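## Task

Turn the plastic bolt fastening the five-hole strip to the green cube until it is as tight as a spanner would make it, and stop at once if it begins to yield. Apply turning only to the flats of the bolt head, using a gripped tool or the fingers, and never by tapping, striking or pushing. The strip must stay in its present position on the cube. Declare completion when finished.

## Robot and tools

ROBOT: two arms, left_arm and right_arm, each ending in a two-finger gripper. The fingers point along the gripper's +z axis and spread along its y axis. end_effector_position marks the spot between the finger pads, about 1 cm back from the tips. Joint ranges in rad, base to gripper: waist -2.618 to 3.054, shoulder 0 to 3.142, elbow 0 to 3.142 (straight at 2.901), wrist pitch -1.571 to 1.571, wrist yaw -1.571 to 1.571, wrist roll -2.094 to 2.094.

FRAMES: the scene frame has its origin at table-top height, halfway between the nominal bases, +z up, +x out over the table, left_arm toward +y (arm names do not match image sides). Calibrated bases: left_arm at (+0.043, +0.350, +0.046) m, quat_wxyz (+1.000, 0, 0, +0.007); right_arm at (+0.018, -0.313, +0.027) m, quat_wxyz (+1.000, 0, 0, -0.003). Every hand pose, velocity, target, offset and wrist-camera pose is reported in that arm's own base frame. Fixed cameras and the table use the scene frame. Reported hand poses may be wrong by a few cm, more at long reach.

ROW FORMAT: 14 numbers, each in [-1, 1], always covering both arms: dx, dy, dz, rx, ry, rz, opening for left_arm, followed by the same seven for right_arm. dx, dy, dz, rx, ry, rz form an offset, not a pose, measured from the arm's Hand target at the moment the action or move begins, along that arm's base axes. The rotation rx, ry, rz is a single rotation vector about the Hand target's position. Scale: 1.0 equals 0.6 m or 180 degrees. Over-long translations are shortened along their line. Opening is absolute: +1 is fully open (0.094 m) and -1 is closed. To leave an arm alone, send six zeros and repeat its current opening. A 0 in the opening slot is itself a command.

execute_actions(actions, cameras): actions is a list of actions. Each action is a table of at most 15 rows, one per 1/30 s step, and a short table holds its last row until step 15. Each row counts from the action's start pose, not from the previous row. Repeating an offset in a new action moves the arm further. With an empty actions list you get images plus the scene number and task.

move(target, speed, blend, opening_speed, grip_force, blocking, cameras): drives each gripper in a straight line toward its offset target, given as one 14-number row or a list of up to 15 rows. All rows count from the same starting Hand targets. speed: m/s, 0.002 to 2.9, default 0.25. Turning is capped at twice that value in rad/s. A path stops after 10 s. blend: corner-rounding distance in m; 0 means stop at each row. opening_speed: per second on the -1..+1 scale, at least 0.2. Use it to close gently on a fragile part. grip_force: newtons per pad, 10 to 50 (50 is full). It stays in effect until changed, and low values close slowly. blocking=false returns after about 0.5 s while the motion continues. Paths do not avoid obstacles. Faster motion causes more lag, more stray and harder contact. Do not route a path close to an arm's own base, because the elbow can whip round. The result adds a move: line giving the ending (done, off_target, moving, held, fault) and any limits (paced = the pose was clipped, held = steps were withheld). done means the arm is at rest within 10 mm and 2 degrees of its target. It says nothing about contact.

wait(seconds 0 to 3600): lets time pass without new commands, and returns early if a running move ends. stop(): brakes the running move. zoom_image(camera, region [x0,y0,x1,y1] pixels, at most 504x504): a closer view of the newest image from cam_high, cam_low, cam_left_wrist or cam_right_wrist. finished_scene(scene): ends the current scene and cannot be undone. Call it only when the bolt is tight and will stay so without the robot.

CONTROL DETAILS: each step, the commanded orientation is limited to 40 degrees from the measured one. Hand target is the last commanded pose after that clipping, and the next offsets start from it. Grippers often stop short because of friction or weight. If so, send the remaining gap as an offset. To stop pressing against something, command a target back past the gripper. Tool commands in the result show each gripper's current command.

GRIPPING: grip_measured uses the same scale as opening. Empty, it reads up to about 2.5 mm wide. On a hard part it reads a little under the part's width. Squeeze rises about 1 N per 0.001 below first contact, then jumps to the force limit near 20 N. Each pad gives roughly 50 to 64 N at full force. grip_effort_nm is a smoothed gripper motor effort (negative means closing) and is not the pad force. To release, command an opening well above grip_measured. Never close one gripper on the other arm's fingers.

RESULT LINES: joint positions (the last value per arm is the opening in m), joint velocities (the line is dropped when all are within noise), joint torques (with offsets and noise, and the first three wrap at ±28 N m), motor temperatures, MOTOR HOT above 75 °C, and OVER-TEMPERATURE FAULT at 90 °C, when the arm folds up and goes idle. Holding loads, stretching out or pushing against something heats motors.

CAMERAS: cam_high, cam_low, cam_left_wrist, cam_right_wrist, all 896x504, with calibration given as pinhole plus radial distortion. Wrist images can lag while moving.

AVOID: knocking or shoving the bolt, twisting it past the point where it starts to yield, shifting the strip, dropping parts or letting anything leave the table, hard hits on fixtures or the camera stand, contact or force on the wrist-camera cables, and collisions between the arms, since the clearance check does not protect grippers or wrist cameras from each other. Loose objects may occasionally be nudged by outside disturbances.

Each tool is called as name(argument=value, ...), one argument or row to a line, values as JSON.

## Session

execute_actions(
  actions=[],
)

Scene clock: 0.00 s.
left_arm: end_effector_position=(+0.3874, +0.0294, +0.1090) grip_measured=+1.000 grip_effort_nm=n/a end_effector_quat_wxyz=(+0.604, -0.095, +0.785, +0.101) | right_arm: end_effector_position=(+0.3998, +0.0041, +0.1052) grip_measured=+1.000 grip_effort_nm=n/a end_effector_quat_wxyz=(+0.599, +0.016, +0.799, -0.048)
Joint positions: left_arm=[-0.094 1.543 0.322 0.95 -0.367 -0.054 0.094] | right_arm=[0.089 1.561 0.355 0.919 0.181 -0.006 0.094]
Joint velocities: within noise
Joint torques (N m): no reading
Motor temperatures (°C): left_arm=[25 29 34 32 28 26 25] | right_arm=[26 32 34 35 25 29 26]
Heat: left arm: 34 °C; right arm: 35 °C.
Hand target: left_arm +0.3883, +0.0309, +0.1126; +0.607, -0.098, +0.782, +0.104 | right_arm +0.4035, +0.0042, +0.1161; +0.612, +0.019, +0.789, -0.046
Tool commands: left_gripper/opening=+1.0 right_gripper/opening=+1.0

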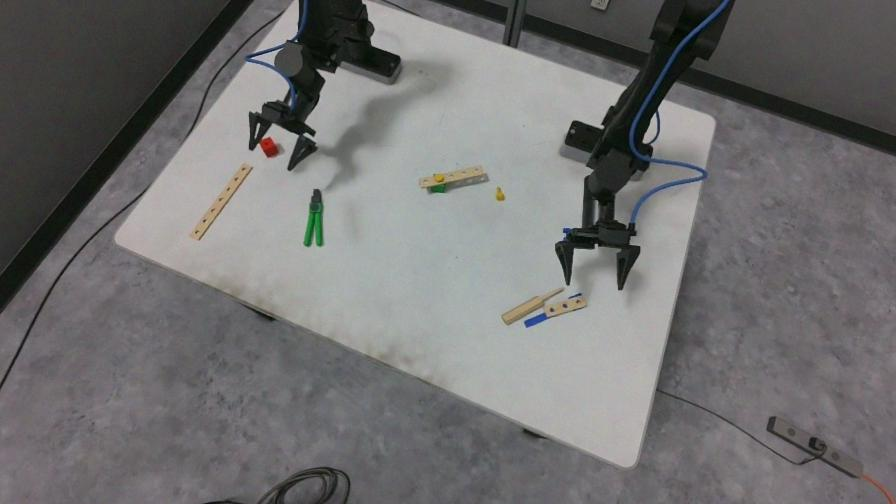

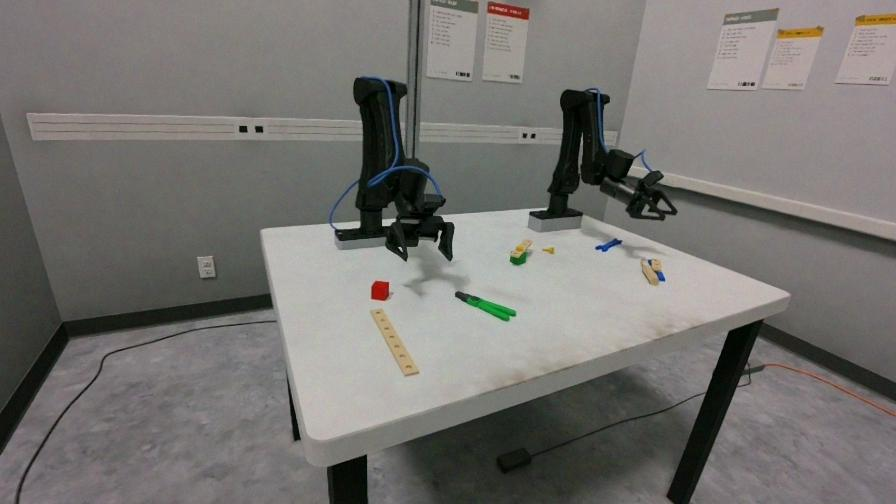

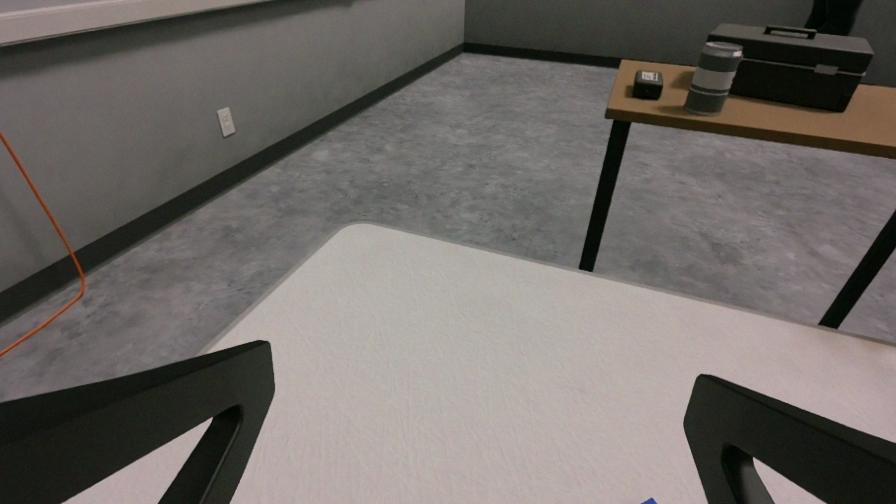

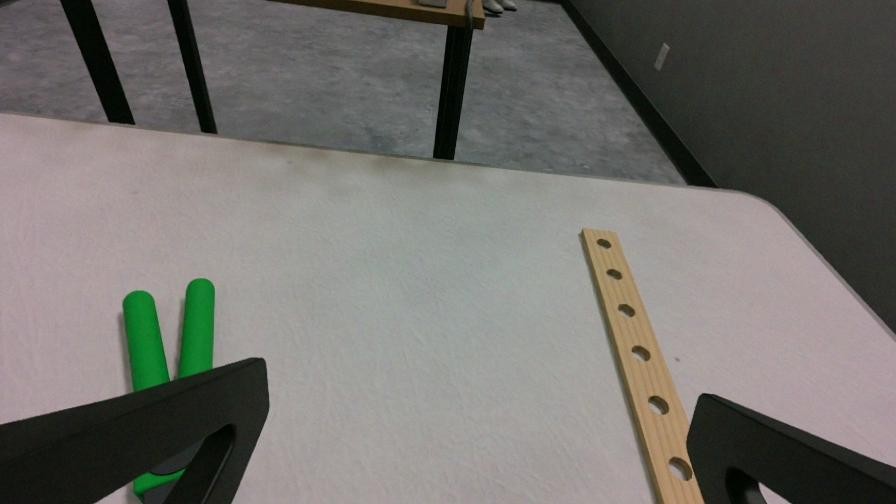

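zoom_image(
  camera="cam_high",
  region=[400, 140, 540, 220],
)

zoom_image(
  camera="cam_high",
  region=[480, 260, 620, 340],
)

zoom_image(
  camera="cam_low",
  region=[490, 220, 690, 300],
)

Scaled by 3.600.

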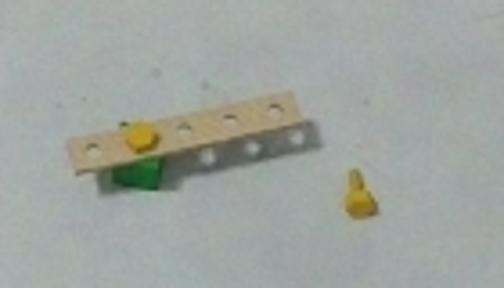

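Scaled by 3.600.

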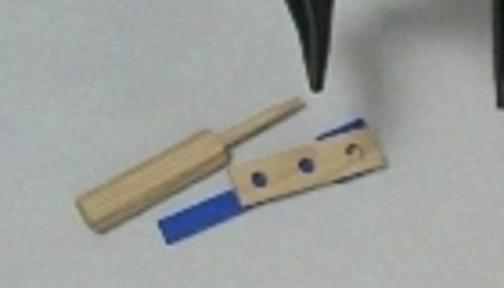

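Scaled by 2.520.

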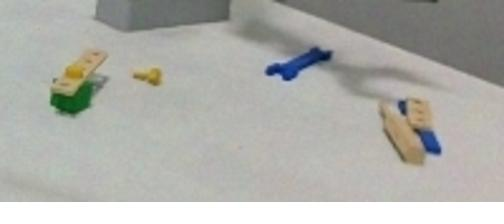

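move(
  target=[-0.382, -0.51, -0.04, 0.0222, 0.0556, -0.4233, 1, 0,0,0,0,0,0,1],
  speed=0.3,
  cameras=["cam_high","cam_low","cam_left_wrist"],
)

Scene clock: 51.73 s.
left_arm: end_effector_position=(+0.1540, -0.2637, +0.0716) grip_measured=+1.000 grip_effort_nm=0.03 end_effector_quat_wxyz=(+0.459, +0.439, +0.731, -0.248) | right_arm: end_effector_position=(+0.3998, +0.0041, +0.1052) grip_measured=+1.000 grip_effort_nm=-0.02 end_effector_quat_wxyz=(+0.599, +0.016, +0.799, -0.048)
Joint positions: left_arm=[-1.055 1.05 0.114 0.464 -0.017 0.036 0.094] | right_arm=[0.089 1.561 0.355 0.919 0.181 -0.006 0.094]
Joint torques (N m): left_arm=[-0.43 -1.16 9.37 2.63 -0.03 0] | right_arm=[0.03 -6.08 6.74 1.81 0.05 0.04]
Motor temperatures (°C): left_arm=[25 30 36 39 27 26 24] | right_arm=[26 32 35 41 25 29 26]
Heat: left arm: 39 °C; right arm: 41 °C.
Hand target: left_arm +0.1591, -0.2751, +0.0885; +0.479, +0.433, +0.718, -0.259 | right_arm +0.4035, +0.0042, +0.1161; +0.612, +0.019, +0.789, -0.046
Off the commanded pose: left_arm 0.021 m, 3 deg | right_arm 0.011 m, 2 deg.
move: off_target (left_arm)
cam_left_wrist: T_world_to_cam=[[-0.83247, -0.55376, -0.0186, -0.00819], [-0.3972, 0.61985, -0.67677, 0.30575], [0.38629, -0.55601, -0.73596, -0.06521]] pos_world=[0.13982, -0.23031, 0.15877]

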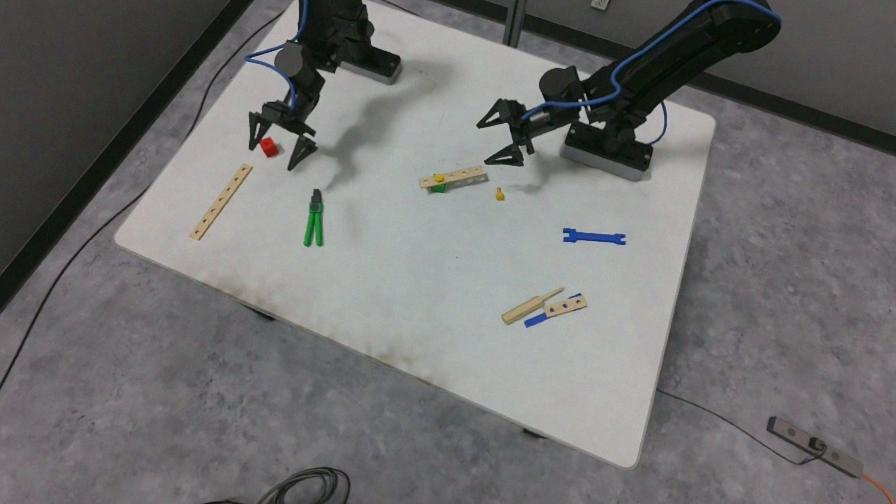

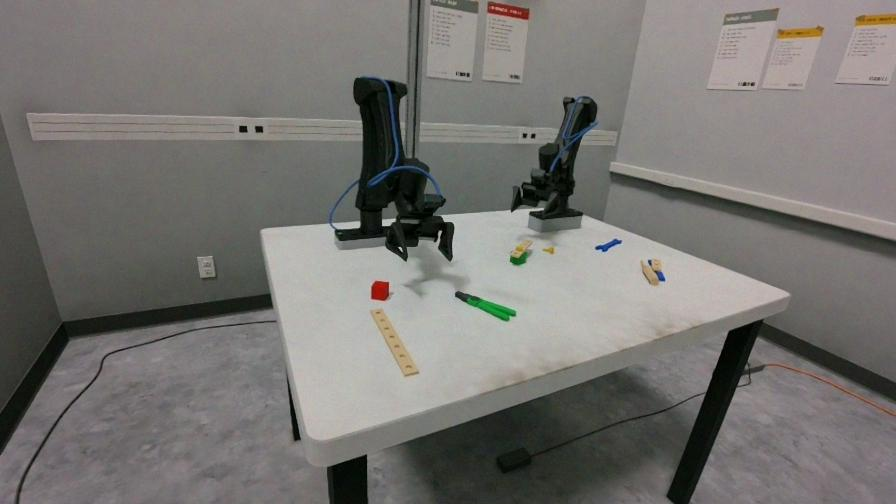

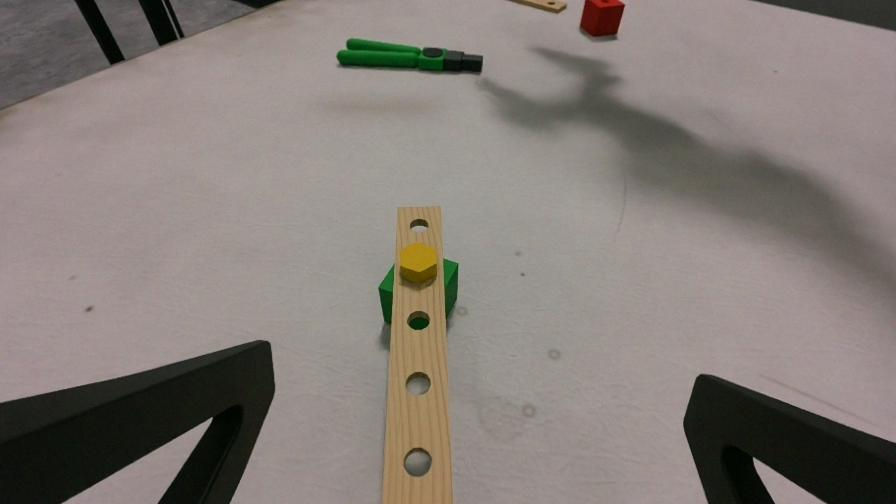

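zoom_image(
  camera="cam_left_wrist",
  region=[340, 190, 500, 350],
)

zoom_image(
  camera="cam_high",
  region=[400, 150, 520, 210],
)

Scaled by 3.150.

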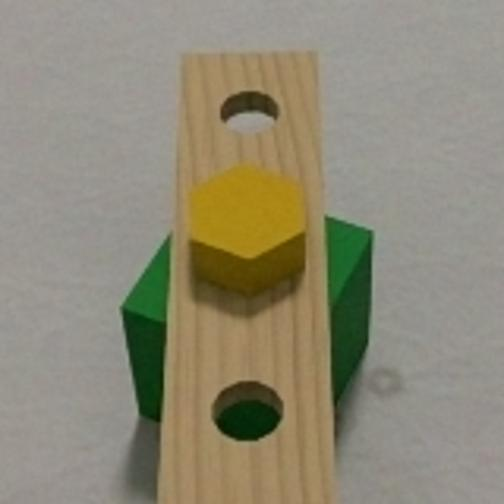

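Scaled by 4.200.

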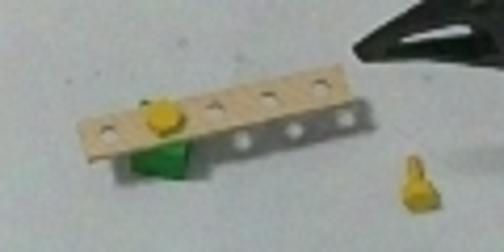

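zoom_image(
  camera="cam_high",
  region=[220, 60, 340, 180],
)

zoom_image(
  camera="cam_low",
  region=[360, 150, 480, 270],
)

zoom_image(
  camera="cam_low",
  region=[480, 120, 640, 280],
)

zoom_image(
  camera="cam_left_wrist",
  region=[600, 330, 896, 504],
)

Scaled by 4.200.

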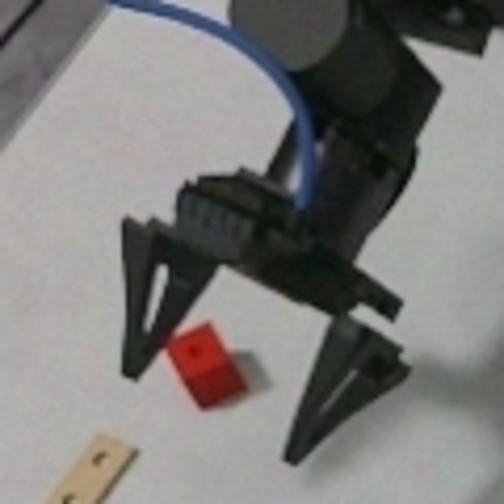

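Scaled by 4.200.

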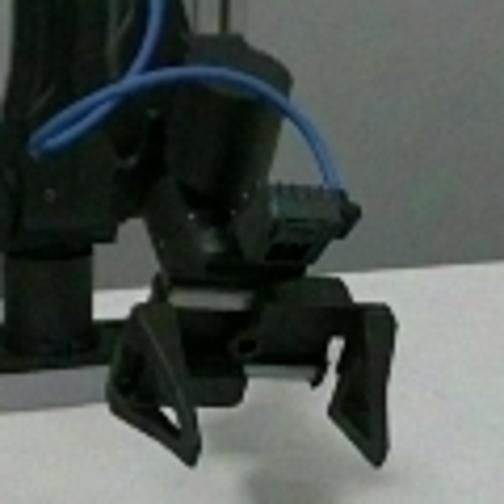

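Scaled by 3.150.

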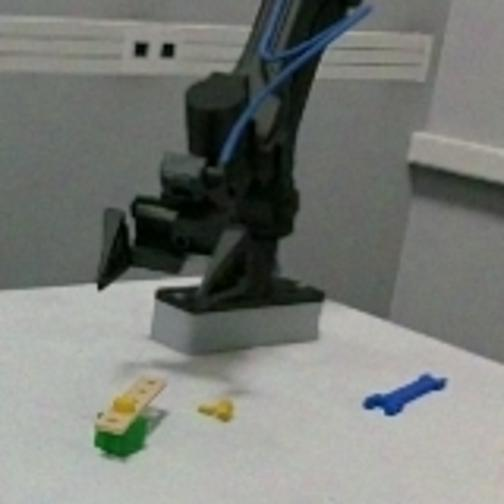

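Scaled by 1.703.

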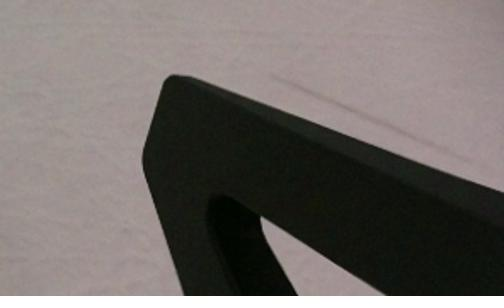

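move(
  target=[0.03, 0.492, 0.1525, 0.138, 0.2628, 0.3193, 1, 0,0,0,0,0,0,1],
  speed=0.25,
  cameras=["cam_left_wrist","cam_high"],
)

Scene clock: 275.40 s.
left_arm: end_effector_position=(+0.1761, +0.0179, +0.1727) grip_measured=+1.000 grip_effort_nm=0.03 end_effector_quat_wxyz=(+0.127, -0.002, +0.992, -0.004) | right_arm: end_effector_position=(+0.3998, +0.0041, +0.1052) grip_measured=+1.000 grip_effort_nm=-0.02 end_effector_quat_wxyz=(+0.599, +0.016, +0.799, -0.048)
Joint positions: left_arm=[0.139 0.987 1.055 -1.388 0.043 0.129 0.094] | right_arm=[0.089 1.561 0.355 0.919 0.181 -0.006 0.094]
Joint torques (N m): left_arm=[0.65 -0.75 9.33 0.95 -0.02 0.12] | right_arm=[0.02 -6.09 6.74 1.81 0.06 0.04]
Motor temperatures (°C): left_arm=[25 27 39 44 27 26 23] | right_arm=[26 31 35 45 25 28 25]
Heat: left arm: 44 °C; right arm: 45 °C.
Hand target: left_arm +0.1772, +0.0201, +0.1801; +0.131, +0.000, +0.991, +0.000 | right_arm +0.4035, +0.0042, +0.1161; +0.612, +0.019, +0.789, -0.046
Off the commanded pose: left_arm 0.008 m, 1 deg | right_arm 0.011 m, 2 deg.
move: done
cam_left_wrist: T_world_to_cam=[[0.0678, -0.99721, -0.03127, 0.01965], [-0.9924, -0.07063, 0.1008, 0.19137], [-0.10273, 0.02419, -0.99442, 0.27759]] pos_world=[0.2171, 0.0264, 0.25737]
Images, in order (width x height): cam_high 896x504, cam_left_wrist 896x504.

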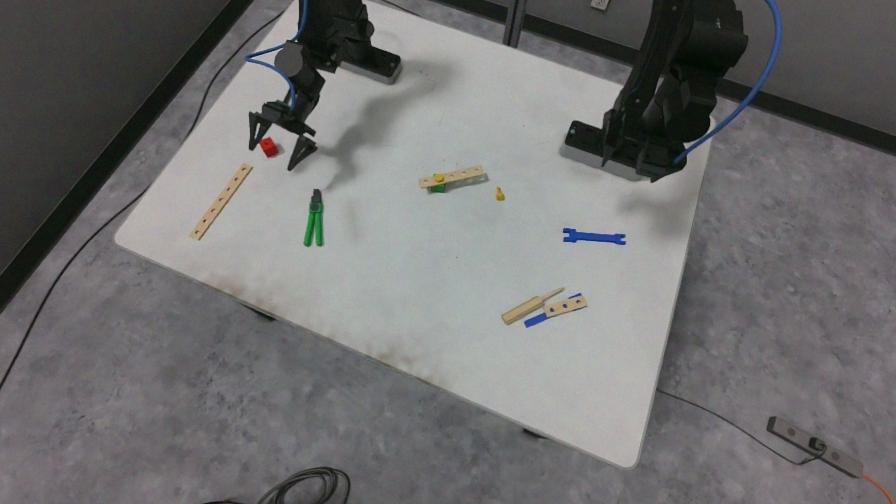

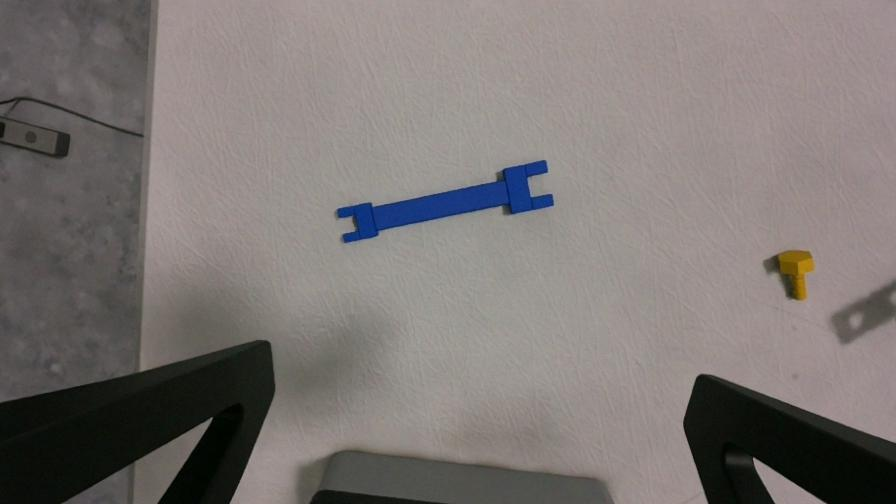

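zoom_image(
  camera="cam_left_wrist",
  region=[320, 140, 580, 260],
)

zoom_image(
  camera="cam_high",
  region=[400, 140, 520, 220],
)

Scaled by 1.938.

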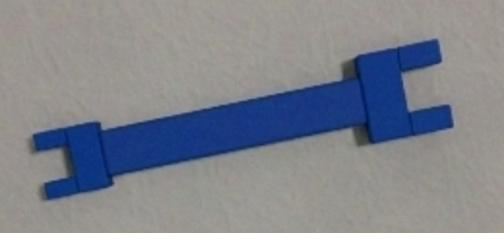

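Scaled by 4.200.

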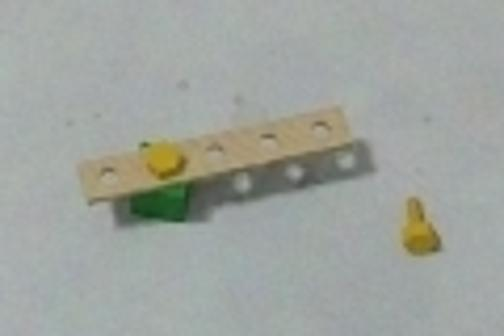

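zoom_image(
  camera="cam_left_wrist",
  region=[480, 140, 580, 240],
)

zoom_image(
  camera="cam_left_wrist",
  region=[310, 180, 410, 280],
)

zoom_image(
  camera="cam_left_wrist",
  region=[746, 220, 846, 320],
)

Scaled by 5.040.

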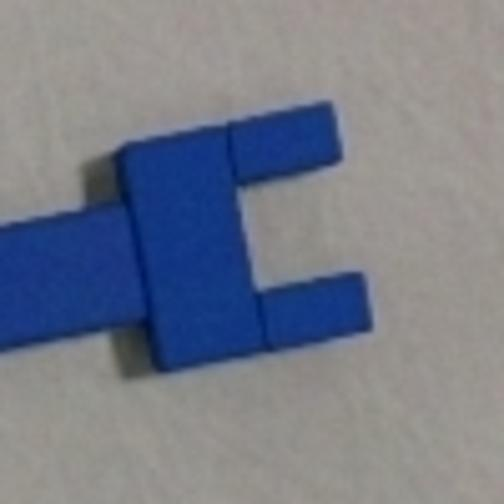

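Scaled by 5.040.

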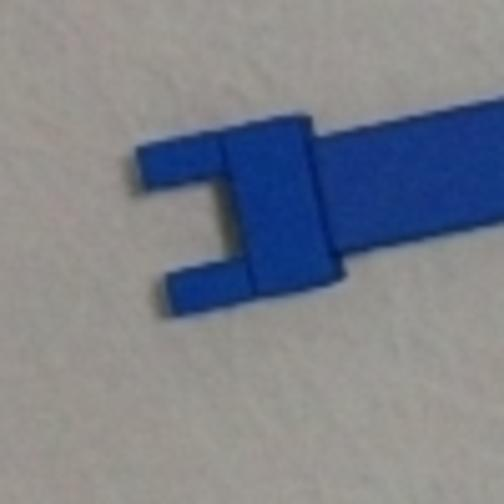

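Scaled by 5.040.

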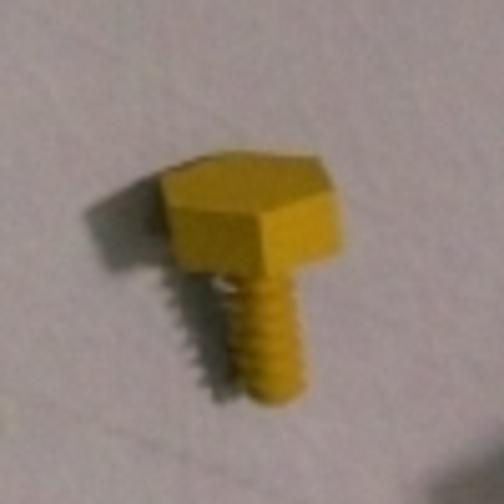

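move(
  target=[0.3, -0.05, -0.05, 0,0,0, 1, 0,0,0,0,0,0,1],
  speed=0.3,
  cameras=["cam_left_wrist"],
)

zoom_image(
  camera="cam_left_wrist",
  region=[300, 100, 620, 420],
)

Scene clock: 303.13 s.
left_arm: end_effector_position=(+0.3453, -0.0097, +0.1465) grip_measured=+1.000 grip_effort_nm=0.03 end_effector_quat_wxyz=(+0.119, +0.001, +0.993, -0.004) | right_arm: end_effector_position=(+0.3998, +0.0041, +0.1052) grip_measured=+1.000 grip_effort_nm=-0.02 end_effector_quat_wxyz=(+0.599, +0.016, +0.799, -0.048)
Joint positions: left_arm=[-0.03 1.626 1.416 -1.124 0.002 -0.027 0.094] | right_arm=[0.089 1.561 0.355 0.919 0.181 -0.006 0.094]
Joint torques (N m): left_arm=[-0.39 -5.22 9.73 1.23 -0.09 -0.05] | right_arm=[0.03 -6.06 6.74 1.82 0.05 0.04]
Heat: left arm: 40 °C; right arm: 45 °C.
Hand target: left_arm +0.3571, -0.0099, +0.1499; +0.131, +0.000, +0.991, +0.000 | right_arm +0.4035, +0.0042, +0.1161; +0.612, +0.019, +0.789, -0.046
Off the commanded pose: left_arm 0.012 m, 1 deg | right_arm 0.011 m, 2 deg.
move: off_target (left_arm)
cam_left_wrist: T_world_to_cam=[[0.05959, -0.99766, -0.03343, -0.017], [-0.99111, -0.06313, 0.1171, 0.35723], [-0.11893, 0.02616, -0.99256, 0.27491]] pos_world=[0.38777, -0.0016, 0.23047]

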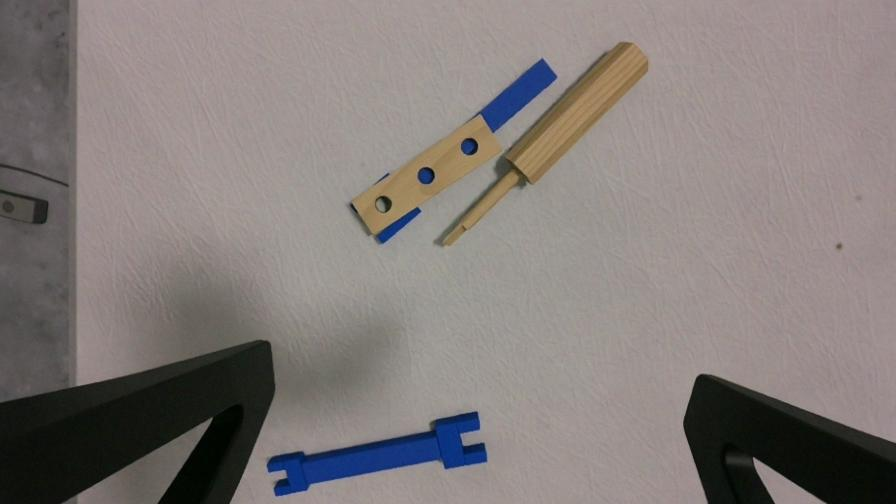

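Scaled by 1.575.

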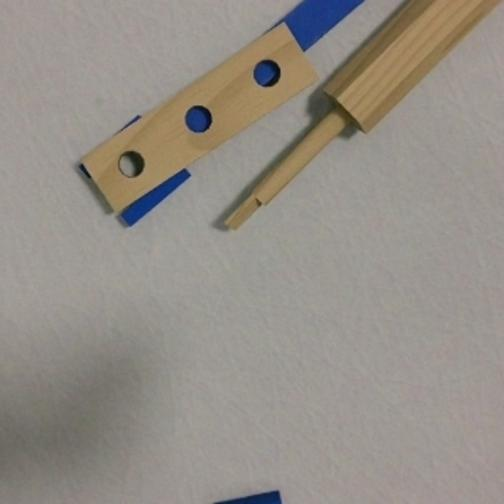

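move(
  target=[-0.278, -0.54, -0.0, 0,0,0, 1, 0,0,0,0,0,0,1],
  speed=0.3,
  cameras=["cam_left_wrist"],
)

zoom_image(
  camera="cam_left_wrist",
  region=[300, 100, 620, 420],
)

Scene clock: 318.30 s.
left_arm: end_effector_position=(+0.1866, -0.3331, +0.1516) grip_measured=+1.000 grip_effort_nm=0.03 end_effector_quat_wxyz=(+0.124, +0.003, +0.992, -0.014) | right_arm: end_effector_position=(+0.3998, +0.0041, +0.1052) grip_measured=+1.000 grip_effort_nm=-0.02 end_effector_quat_wxyz=(+0.599, +0.016, +0.799, -0.048)
Joint positions: left_arm=[-1.165 1.87 1.729 -1.303 -0.217 -1.145 0.094] | right_arm=[0.089 1.561 0.355 0.919 0.181 -0.006 0.094]
Joint torques (N m): left_arm=[-0.18 -6.54 9.32 0.62 -0.38 -0.08] | right_arm=[0.02 -6.08 6.75 1.81 0.06 0.04]
Motor temperatures (°C): left_arm=[25 27 41 39 27 26 23] | right_arm=[26 31 35 45 25 27 25]
Heat: left arm: 41 °C; right arm: 45 °C.
Hand target: left_arm +0.1903, -0.3339, +0.1500; +0.131, +0.000, +0.991, +0.000 | right_arm +0.4035, +0.0042, +0.1161; +0.612, +0.019, +0.789, -0.046
Off the commanded pose: left_arm 0.004 m, 2 deg | right_arm 0.011 m, 2 deg.
move: done
cam_left_wrist: T_world_to_cam=[[0.05453, -0.99842, -0.01386, -0.33231], [-0.99269, -0.0557, 0.10702, 0.18317], [-0.10762, 0.00792, -0.99416, 0.26166]] pos_world=[0.22811, -0.32366, 0.23593]

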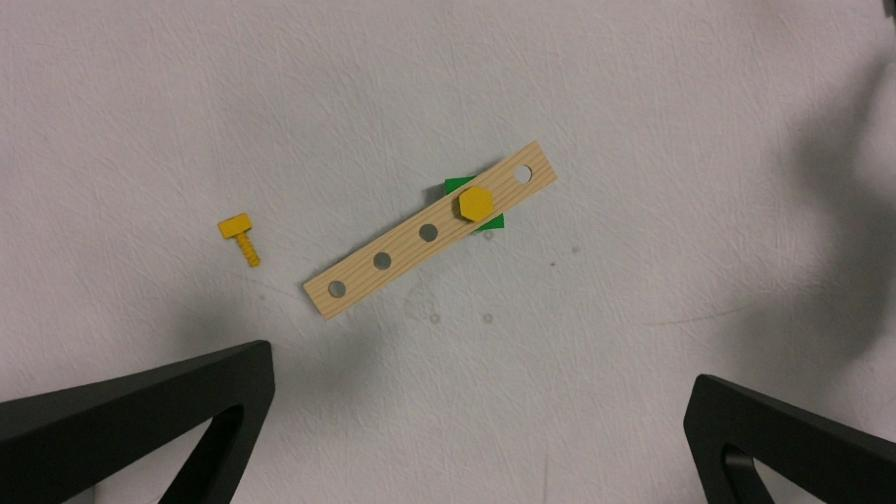

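Scaled by 1.575.

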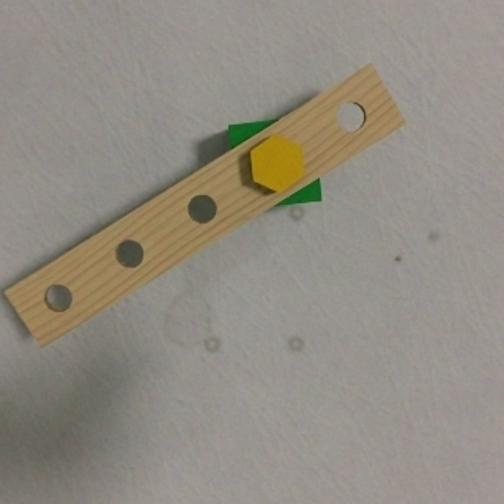

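zoom_image(
  camera="cam_left_wrist",
  region=[426, 156, 526, 256],
)

zoom_image(
  camera="cam_left_wrist",
  region=[190, 190, 290, 290],
)

Scaled by 5.040.

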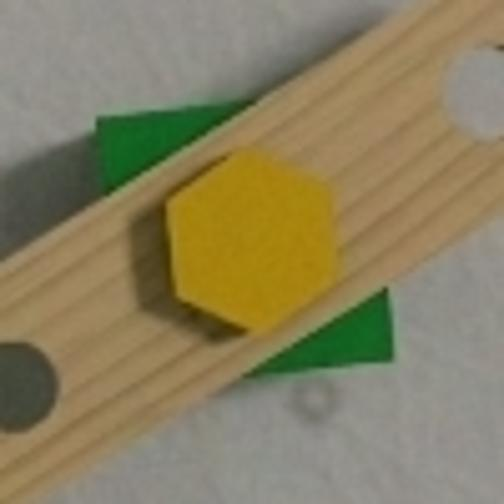

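Scaled by 5.040.

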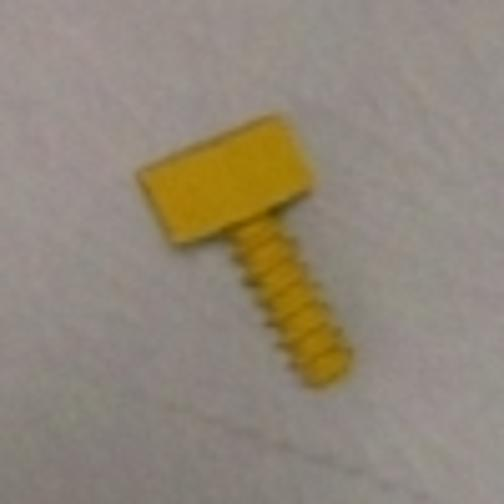

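move(
  target=[0.283, 0.573, -0.07, 0,0,0, 1, 0,0,0,0,0,0,1],
  speed=0.3,
  cameras=["cam_left_wrist"],
)

zoom_image(
  camera="cam_left_wrist",
  region=[350, 130, 550, 330],
)

Scene clock: 342.63 s.
left_arm: end_effector_position=(+0.3476, +0.0082, +0.1048) grip_measured=+1.000 grip_effort_nm=0.03 end_effector_quat_wxyz=(+0.118, -0.003, +0.993, +0.000) | right_arm: end_effector_position=(+0.3998, +0.0041, +0.1052) grip_measured=+1.000 grip_effort_nm=-0.02 end_effector_quat_wxyz=(+0.599, +0.016, +0.799, -0.048)
Joint positions: left_arm=[0.023 1.643 1.27 -0.96 0.004 0.017 0.094] | right_arm=[0.089 1.561 0.355 0.919 0.181 -0.006 0.094]
Joint torques (N m): left_arm=[0.62 -5.22 9.66 1.18 0.05 0.11] | right_arm=[0.01 -6.08 6.71 1.8 0.05 0.04]
Heat: left arm: 40 °C; right arm: 45 °C.
Hand target: left_arm +0.3602, +0.0099, +0.1080; +0.131, -0.001, +0.991, +0.000 | right_arm +0.4035, +0.0042, +0.1161; +0.612, +0.019, +0.789, -0.046
Off the commanded pose: left_arm 0.013 m, 1 deg | right_arm 0.011 m, 2 deg.
move: off_target (left_arm)
cam_left_wrist: T_world_to_cam=[[0.06903, -0.99675, -0.04162, -0.00309], [-0.99034, -0.0735, 0.11756, 0.36526], [-0.12024, 0.03311, -0.99219, 0.23368]] pos_world=[0.39004, 0.01603, 0.18878]

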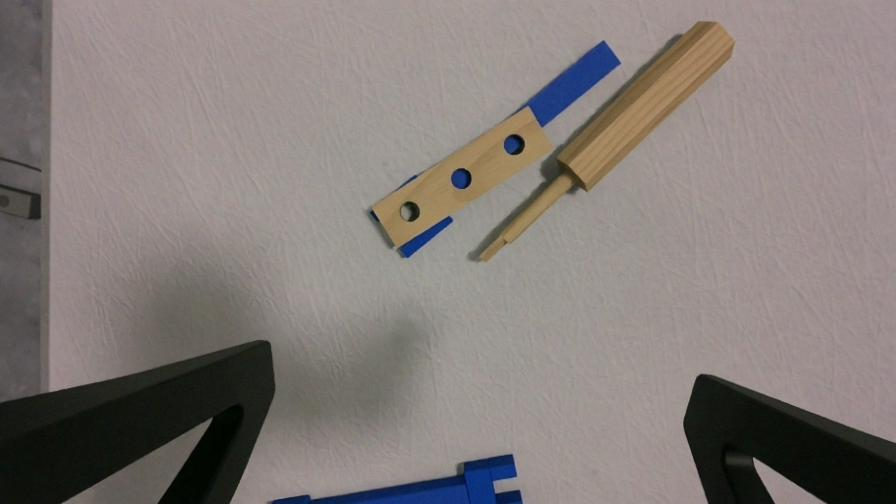

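Scaled by 2.520.

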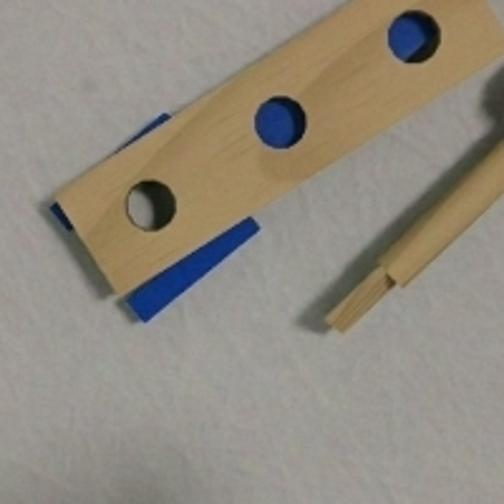

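move(
  target=[0,0,0,0,0,0,-0.36, 0,0,0,0,0,0,1],
  cameras=["cam_left_wrist","cam_low"],
)

zoom_image(
  camera="cam_left_wrist",
  region=[300, 300, 650, 504],
)

Scene clock: 384.47 s.
left_arm: end_effector_position=(+0.3476, +0.0081, +0.1048) grip_measured=-0.356 grip_effort_nm=-0.11 end_effector_quat_wxyz=(+0.118, -0.002, +0.993, +0.000) | right_arm: end_effector_position=(+0.3998, +0.0041, +0.1052) grip_measured=+1.000 grip_effort_nm=-0.02 end_effector_quat_wxyz=(+0.599, +0.016, +0.799, -0.048)
Joint positions: left_arm=[0.023 1.643 1.27 -0.96 0.005 0.018 0.03] | right_arm=[0.089 1.561 0.355 0.919 0.181 -0.006 0.094]
Joint torques (N m): left_arm=[0.59 -5.23 9.73 1.23 0.05 0.09] | right_arm=[0.05 -6.06 6.74 1.81 0.06 0.05]
Heat: left arm: 40 °C; right arm: 45 °C.
Hand target: left_arm +0.3602, +0.0099, +0.1080; +0.131, -0.001, +0.991, +0.000 | right_arm +0.4035, +0.0042, +0.1161; +0.612, +0.019, +0.789, -0.046
Off the commanded pose: left_arm 0.013 m, 1 deg | right_arm 0.011 m, 2 deg.
move: done
cam_left_wrist: T_world_to_cam=[[0.06809, -0.99683, -0.0411, -0.00292], [-0.99042, -0.0725, 0.11752, 0.36528], [-0.12013, 0.0327, -0.99222, 0.23365]] pos_world=[0.39004, 0.01593, 0.18878]
Images, in order (width x height): cam_low 896x504, cam_left_wrist 896x504.

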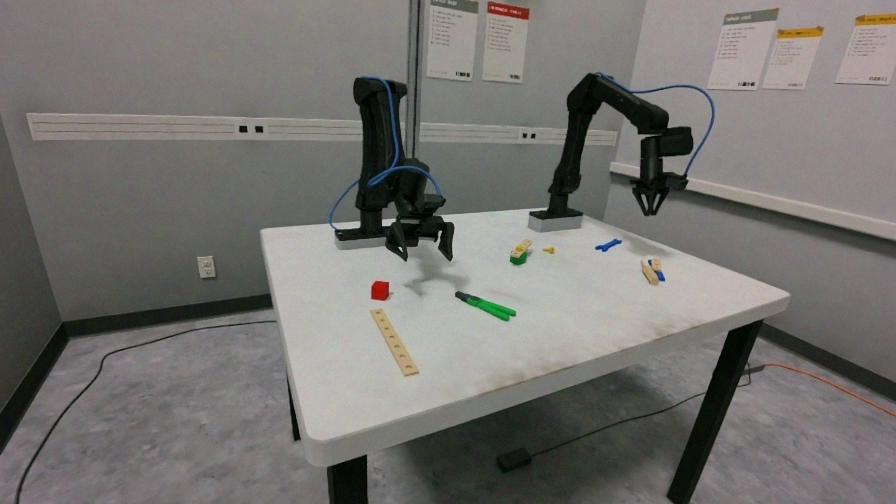

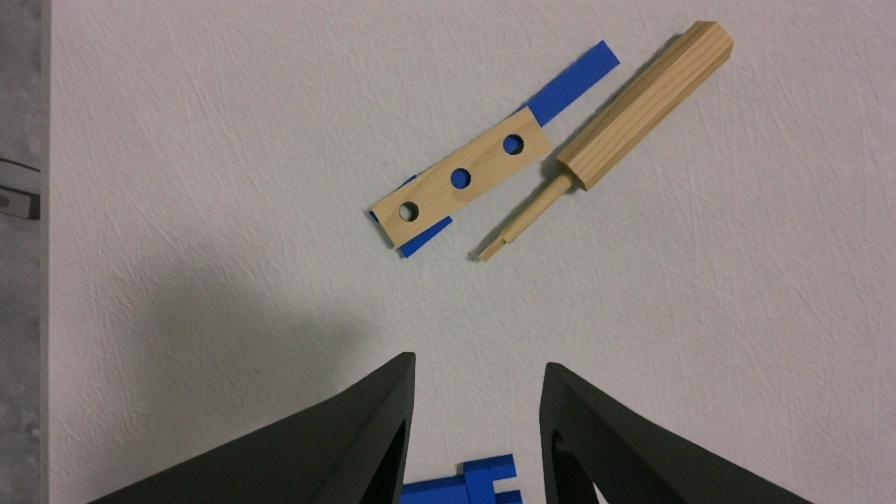

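Scaled by 1.440.

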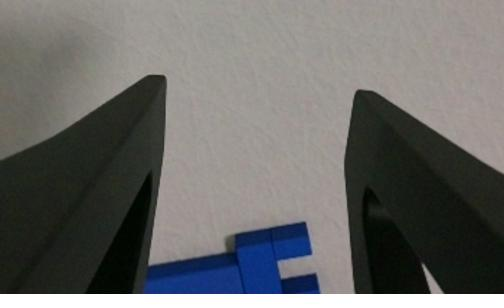

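move(
  target=[-0.2195, -0.5777, -0.0300, 0.0391, 0.0775, -0.2960, 0.0, 0,0,0,0,0,0,1],
  speed=0.25,
  cameras=["cam_left_wrist"],
)

zoom_image(
  camera="cam_left_wrist",
  region=[300, 200, 600, 500],
)

Scene clock: 590.80 s.
left_arm: end_effector_position=(+0.2269, -0.3341, +0.0947) grip_measured=-0.003 grip_effort_nm=0.17 end_effector_quat_wxyz=(+0.008, +0.446, +0.895, -0.004) | right_arm: end_effector_position=(+0.3998, +0.0041, +0.1052) grip_measured=+1.000 grip_effort_nm=-0.02 end_effector_quat_wxyz=(+0.599, +0.016, +0.799, -0.048)
Joint positions: left_arm=[-0.977 2.074 1.816 -1.294 0 -0.051 0.047] | right_arm=[0.089 1.561 0.355 0.919 0.181 -0.006 0.094]
Joint torques (N m): left_arm=[0.05 -7.75 9.13 0.46 0.02 0.08] | right_arm=[0.03 -6.11 6.72 1.81 0.05 0.04]
Motor temperatures (°C): left_arm=[25 29 42 32 26 26 23] | right_arm=[26 31 35 46 25 27 25]
Heat: left arm: 42 °C; right arm: 46 °C.
Hand target: left_arm +0.2283, -0.3367, +0.0900; -0.001, +0.450, +0.893, +0.000 | right_arm +0.4035, +0.0042, +0.1161; +0.612, +0.019, +0.789, -0.046
Off the commanded pose: left_arm 0.006 m, 1 deg | right_arm 0.011 m, 2 deg.
move: done
cam_left_wrist: T_world_to_cam=[[-0.76481, -0.64199, -0.05404, -0.0275], [-0.62055, 0.71152, 0.32964, 0.38003], [-0.17318, 0.28565, -0.94256, 0.31222]] pos_world=[0.26887, -0.37724, 0.16752]

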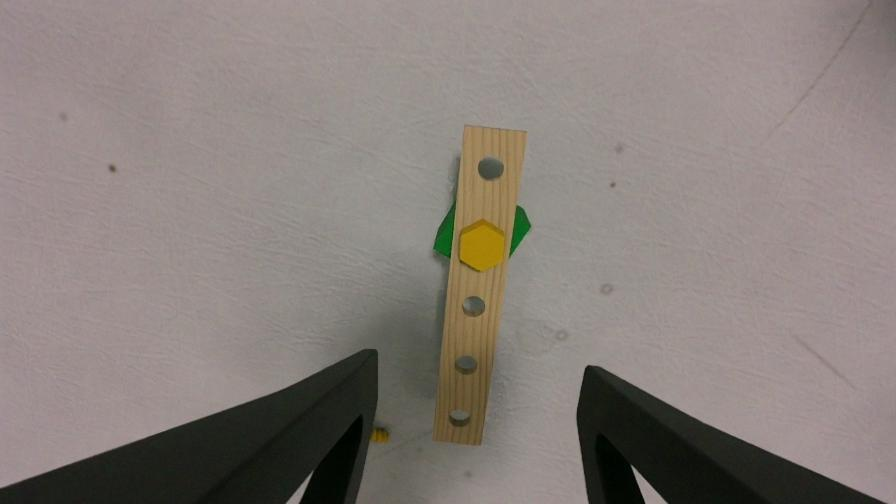

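Scaled by 1.680.

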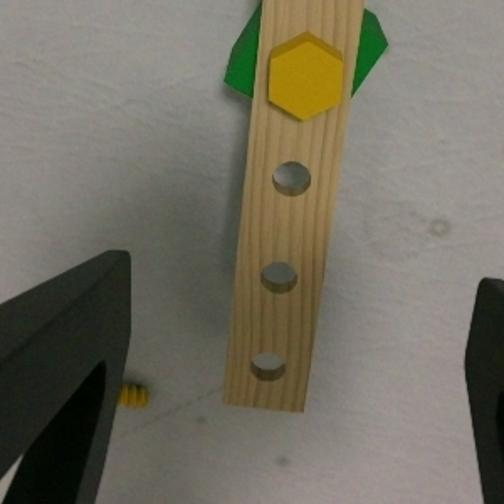

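move(
  target=[0, 0, -0.117, 0, 0, 0, 0.0, 0,0,0,0,0,0,1],
  speed=0.15,
  cameras=["cam_left_wrist"],
)

zoom_image(
  camera="cam_left_wrist",
  region=[340, 250, 620, 500],
)

Scene clock: 605.03 s.
left_arm: end_effector_position=(+0.2289, -0.3370, +0.0345) grip_measured=-0.003 grip_effort_nm=0.17 end_effector_quat_wxyz=(+0.009, +0.447, +0.895, -0.005) | right_arm: end_effector_position=(+0.3998, +0.0041, +0.1052) grip_measured=+1.000 grip_effort_nm=-0.02 end_effector_quat_wxyz=(+0.599, +0.016, +0.799, -0.048)
Joint positions: left_arm=[-0.977 2.118 1.642 -1.075 0 -0.051 0.047] | right_arm=[0.089 1.561 0.355 0.919 0.181 -0.006 0.094]
Joint torques (N m): left_arm=[0.06 -8.2 5.44 0.83 0.02 0.08] | right_arm=[0.05 -6.08 6.72 1.81 0.06 0.04]
Heat: left arm: 44 °C; right arm: 46 °C.
Hand target: left_arm +0.2284, -0.3368, +0.0198; +0.000, +0.450, +0.893, +0.000 | right_arm +0.4035, +0.0042, +0.1161; +0.612, +0.019, +0.789, -0.046
Off the commanded pose: left_arm 0.015 m, 1 deg | right_arm 0.011 m, 2 deg.
move: off_target (left_arm)
cam_left_wrist: T_world_to_cam=[[-0.76501, -0.64177, -0.05387, -0.03098], [-0.62049, 0.71207, 0.32855, 0.40336], [-0.1725, 0.28477, -0.94295, 0.25613]] pos_world=[0.27077, -0.38004, 0.10732]

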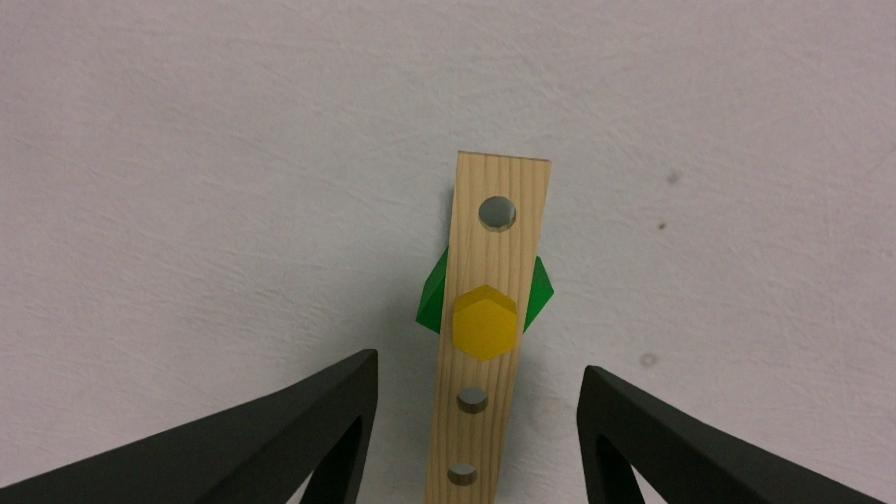

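Scaled by 1.800.

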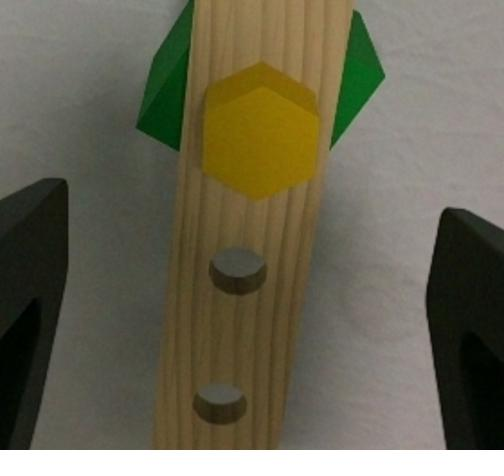

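zoom_image(
  camera="cam_left_wrist",
  region=[430, 270, 540, 380],
)

Scaled by 4.582.

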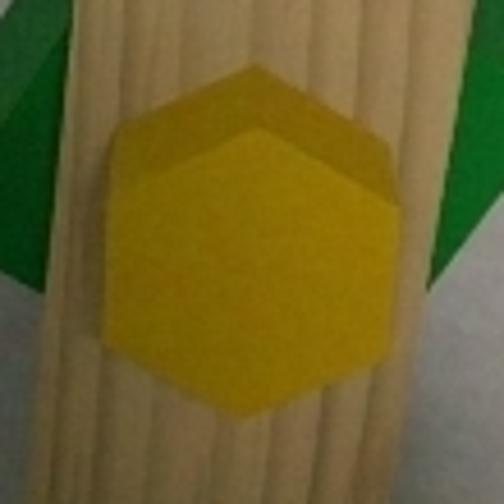

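move(
  target=[-0.0017, -0.0014, -0.048, 0, 0, 0.0133, 0.0, 0,0,0,0,0,0,1],
  speed=0.08,
  cameras=["cam_left_wrist"],
)

zoom_image(
  camera="cam_left_wrist",
  region=[340, 300, 620, 504],
)

Scene clock: 652.13 s.
left_arm: end_effector_position=(+0.2295, -0.3380, +0.0061) grip_measured=-0.003 grip_effort_nm=0.17 end_effector_quat_wxyz=(+0.009, +0.434, +0.901, -0.005) | right_arm: end_effector_position=(+0.3998, +0.0041, +0.1052) grip_measured=+1.000 grip_effort_nm=-0.02 end_effector_quat_wxyz=(+0.599, +0.016, +0.799, -0.048)
Joint positions: left_arm=[-0.977 2.154 1.581 -0.978 0 -0.08 0.047] | right_arm=[0.089 1.561 0.355 0.919 0.181 -0.006 0.094]
Joint torques (N m): left_arm=[-0.14 -8.17 5.27 0.84 0.03 -0.09] | right_arm=[0.02 -6.06 6.74 1.8 0.04 0.04]
Motor temperatures (°C): left_arm=[25 34 42 30 26 26 23] | right_arm=[26 31 35 46 25 27 25]
Heat: left arm: 42 °C; right arm: 46 °C.
Hand target: left_arm +0.2274, -0.3376, -0.0090; -0.001, +0.432, +0.902, +0.000 | right_arm +0.4035, +0.0042, +0.1161; +0.612, +0.019, +0.789, -0.046
Off the commanded pose: left_arm 0.015 m, 1 deg | right_arm 0.011 m, 2 deg.
move: off_target (left_arm)
cam_left_wrist: T_world_to_cam=[[-0.74636, -0.66341, -0.05328, -0.04422], [-0.64052, 0.69424, 0.32827, 0.41228], [-0.18079, 0.27913, -0.94308, 0.22979]] pos_world=[0.27262, -0.37971, 0.07902]

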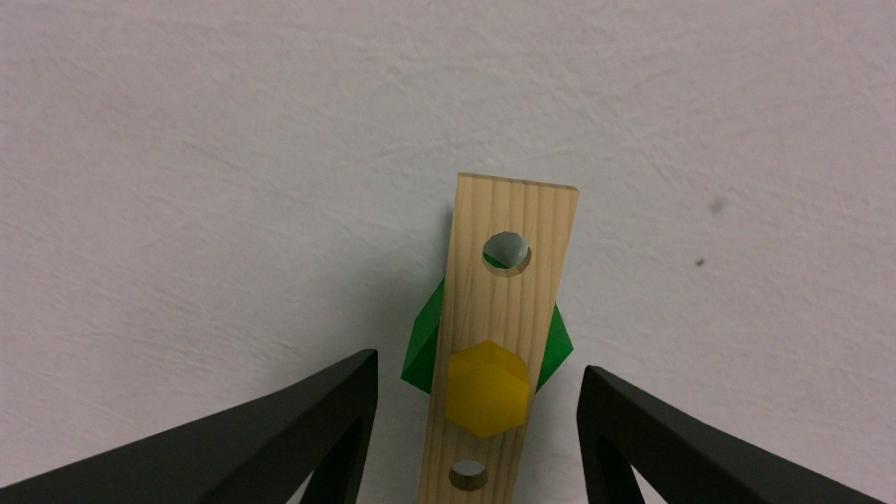

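Scaled by 1.800.

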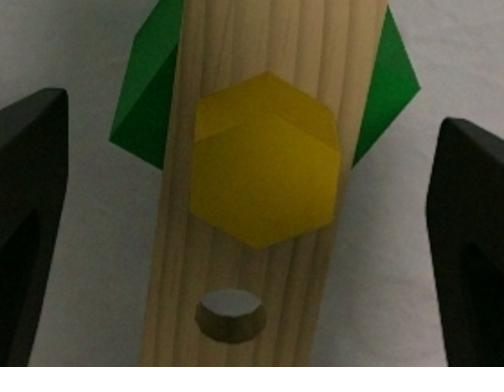

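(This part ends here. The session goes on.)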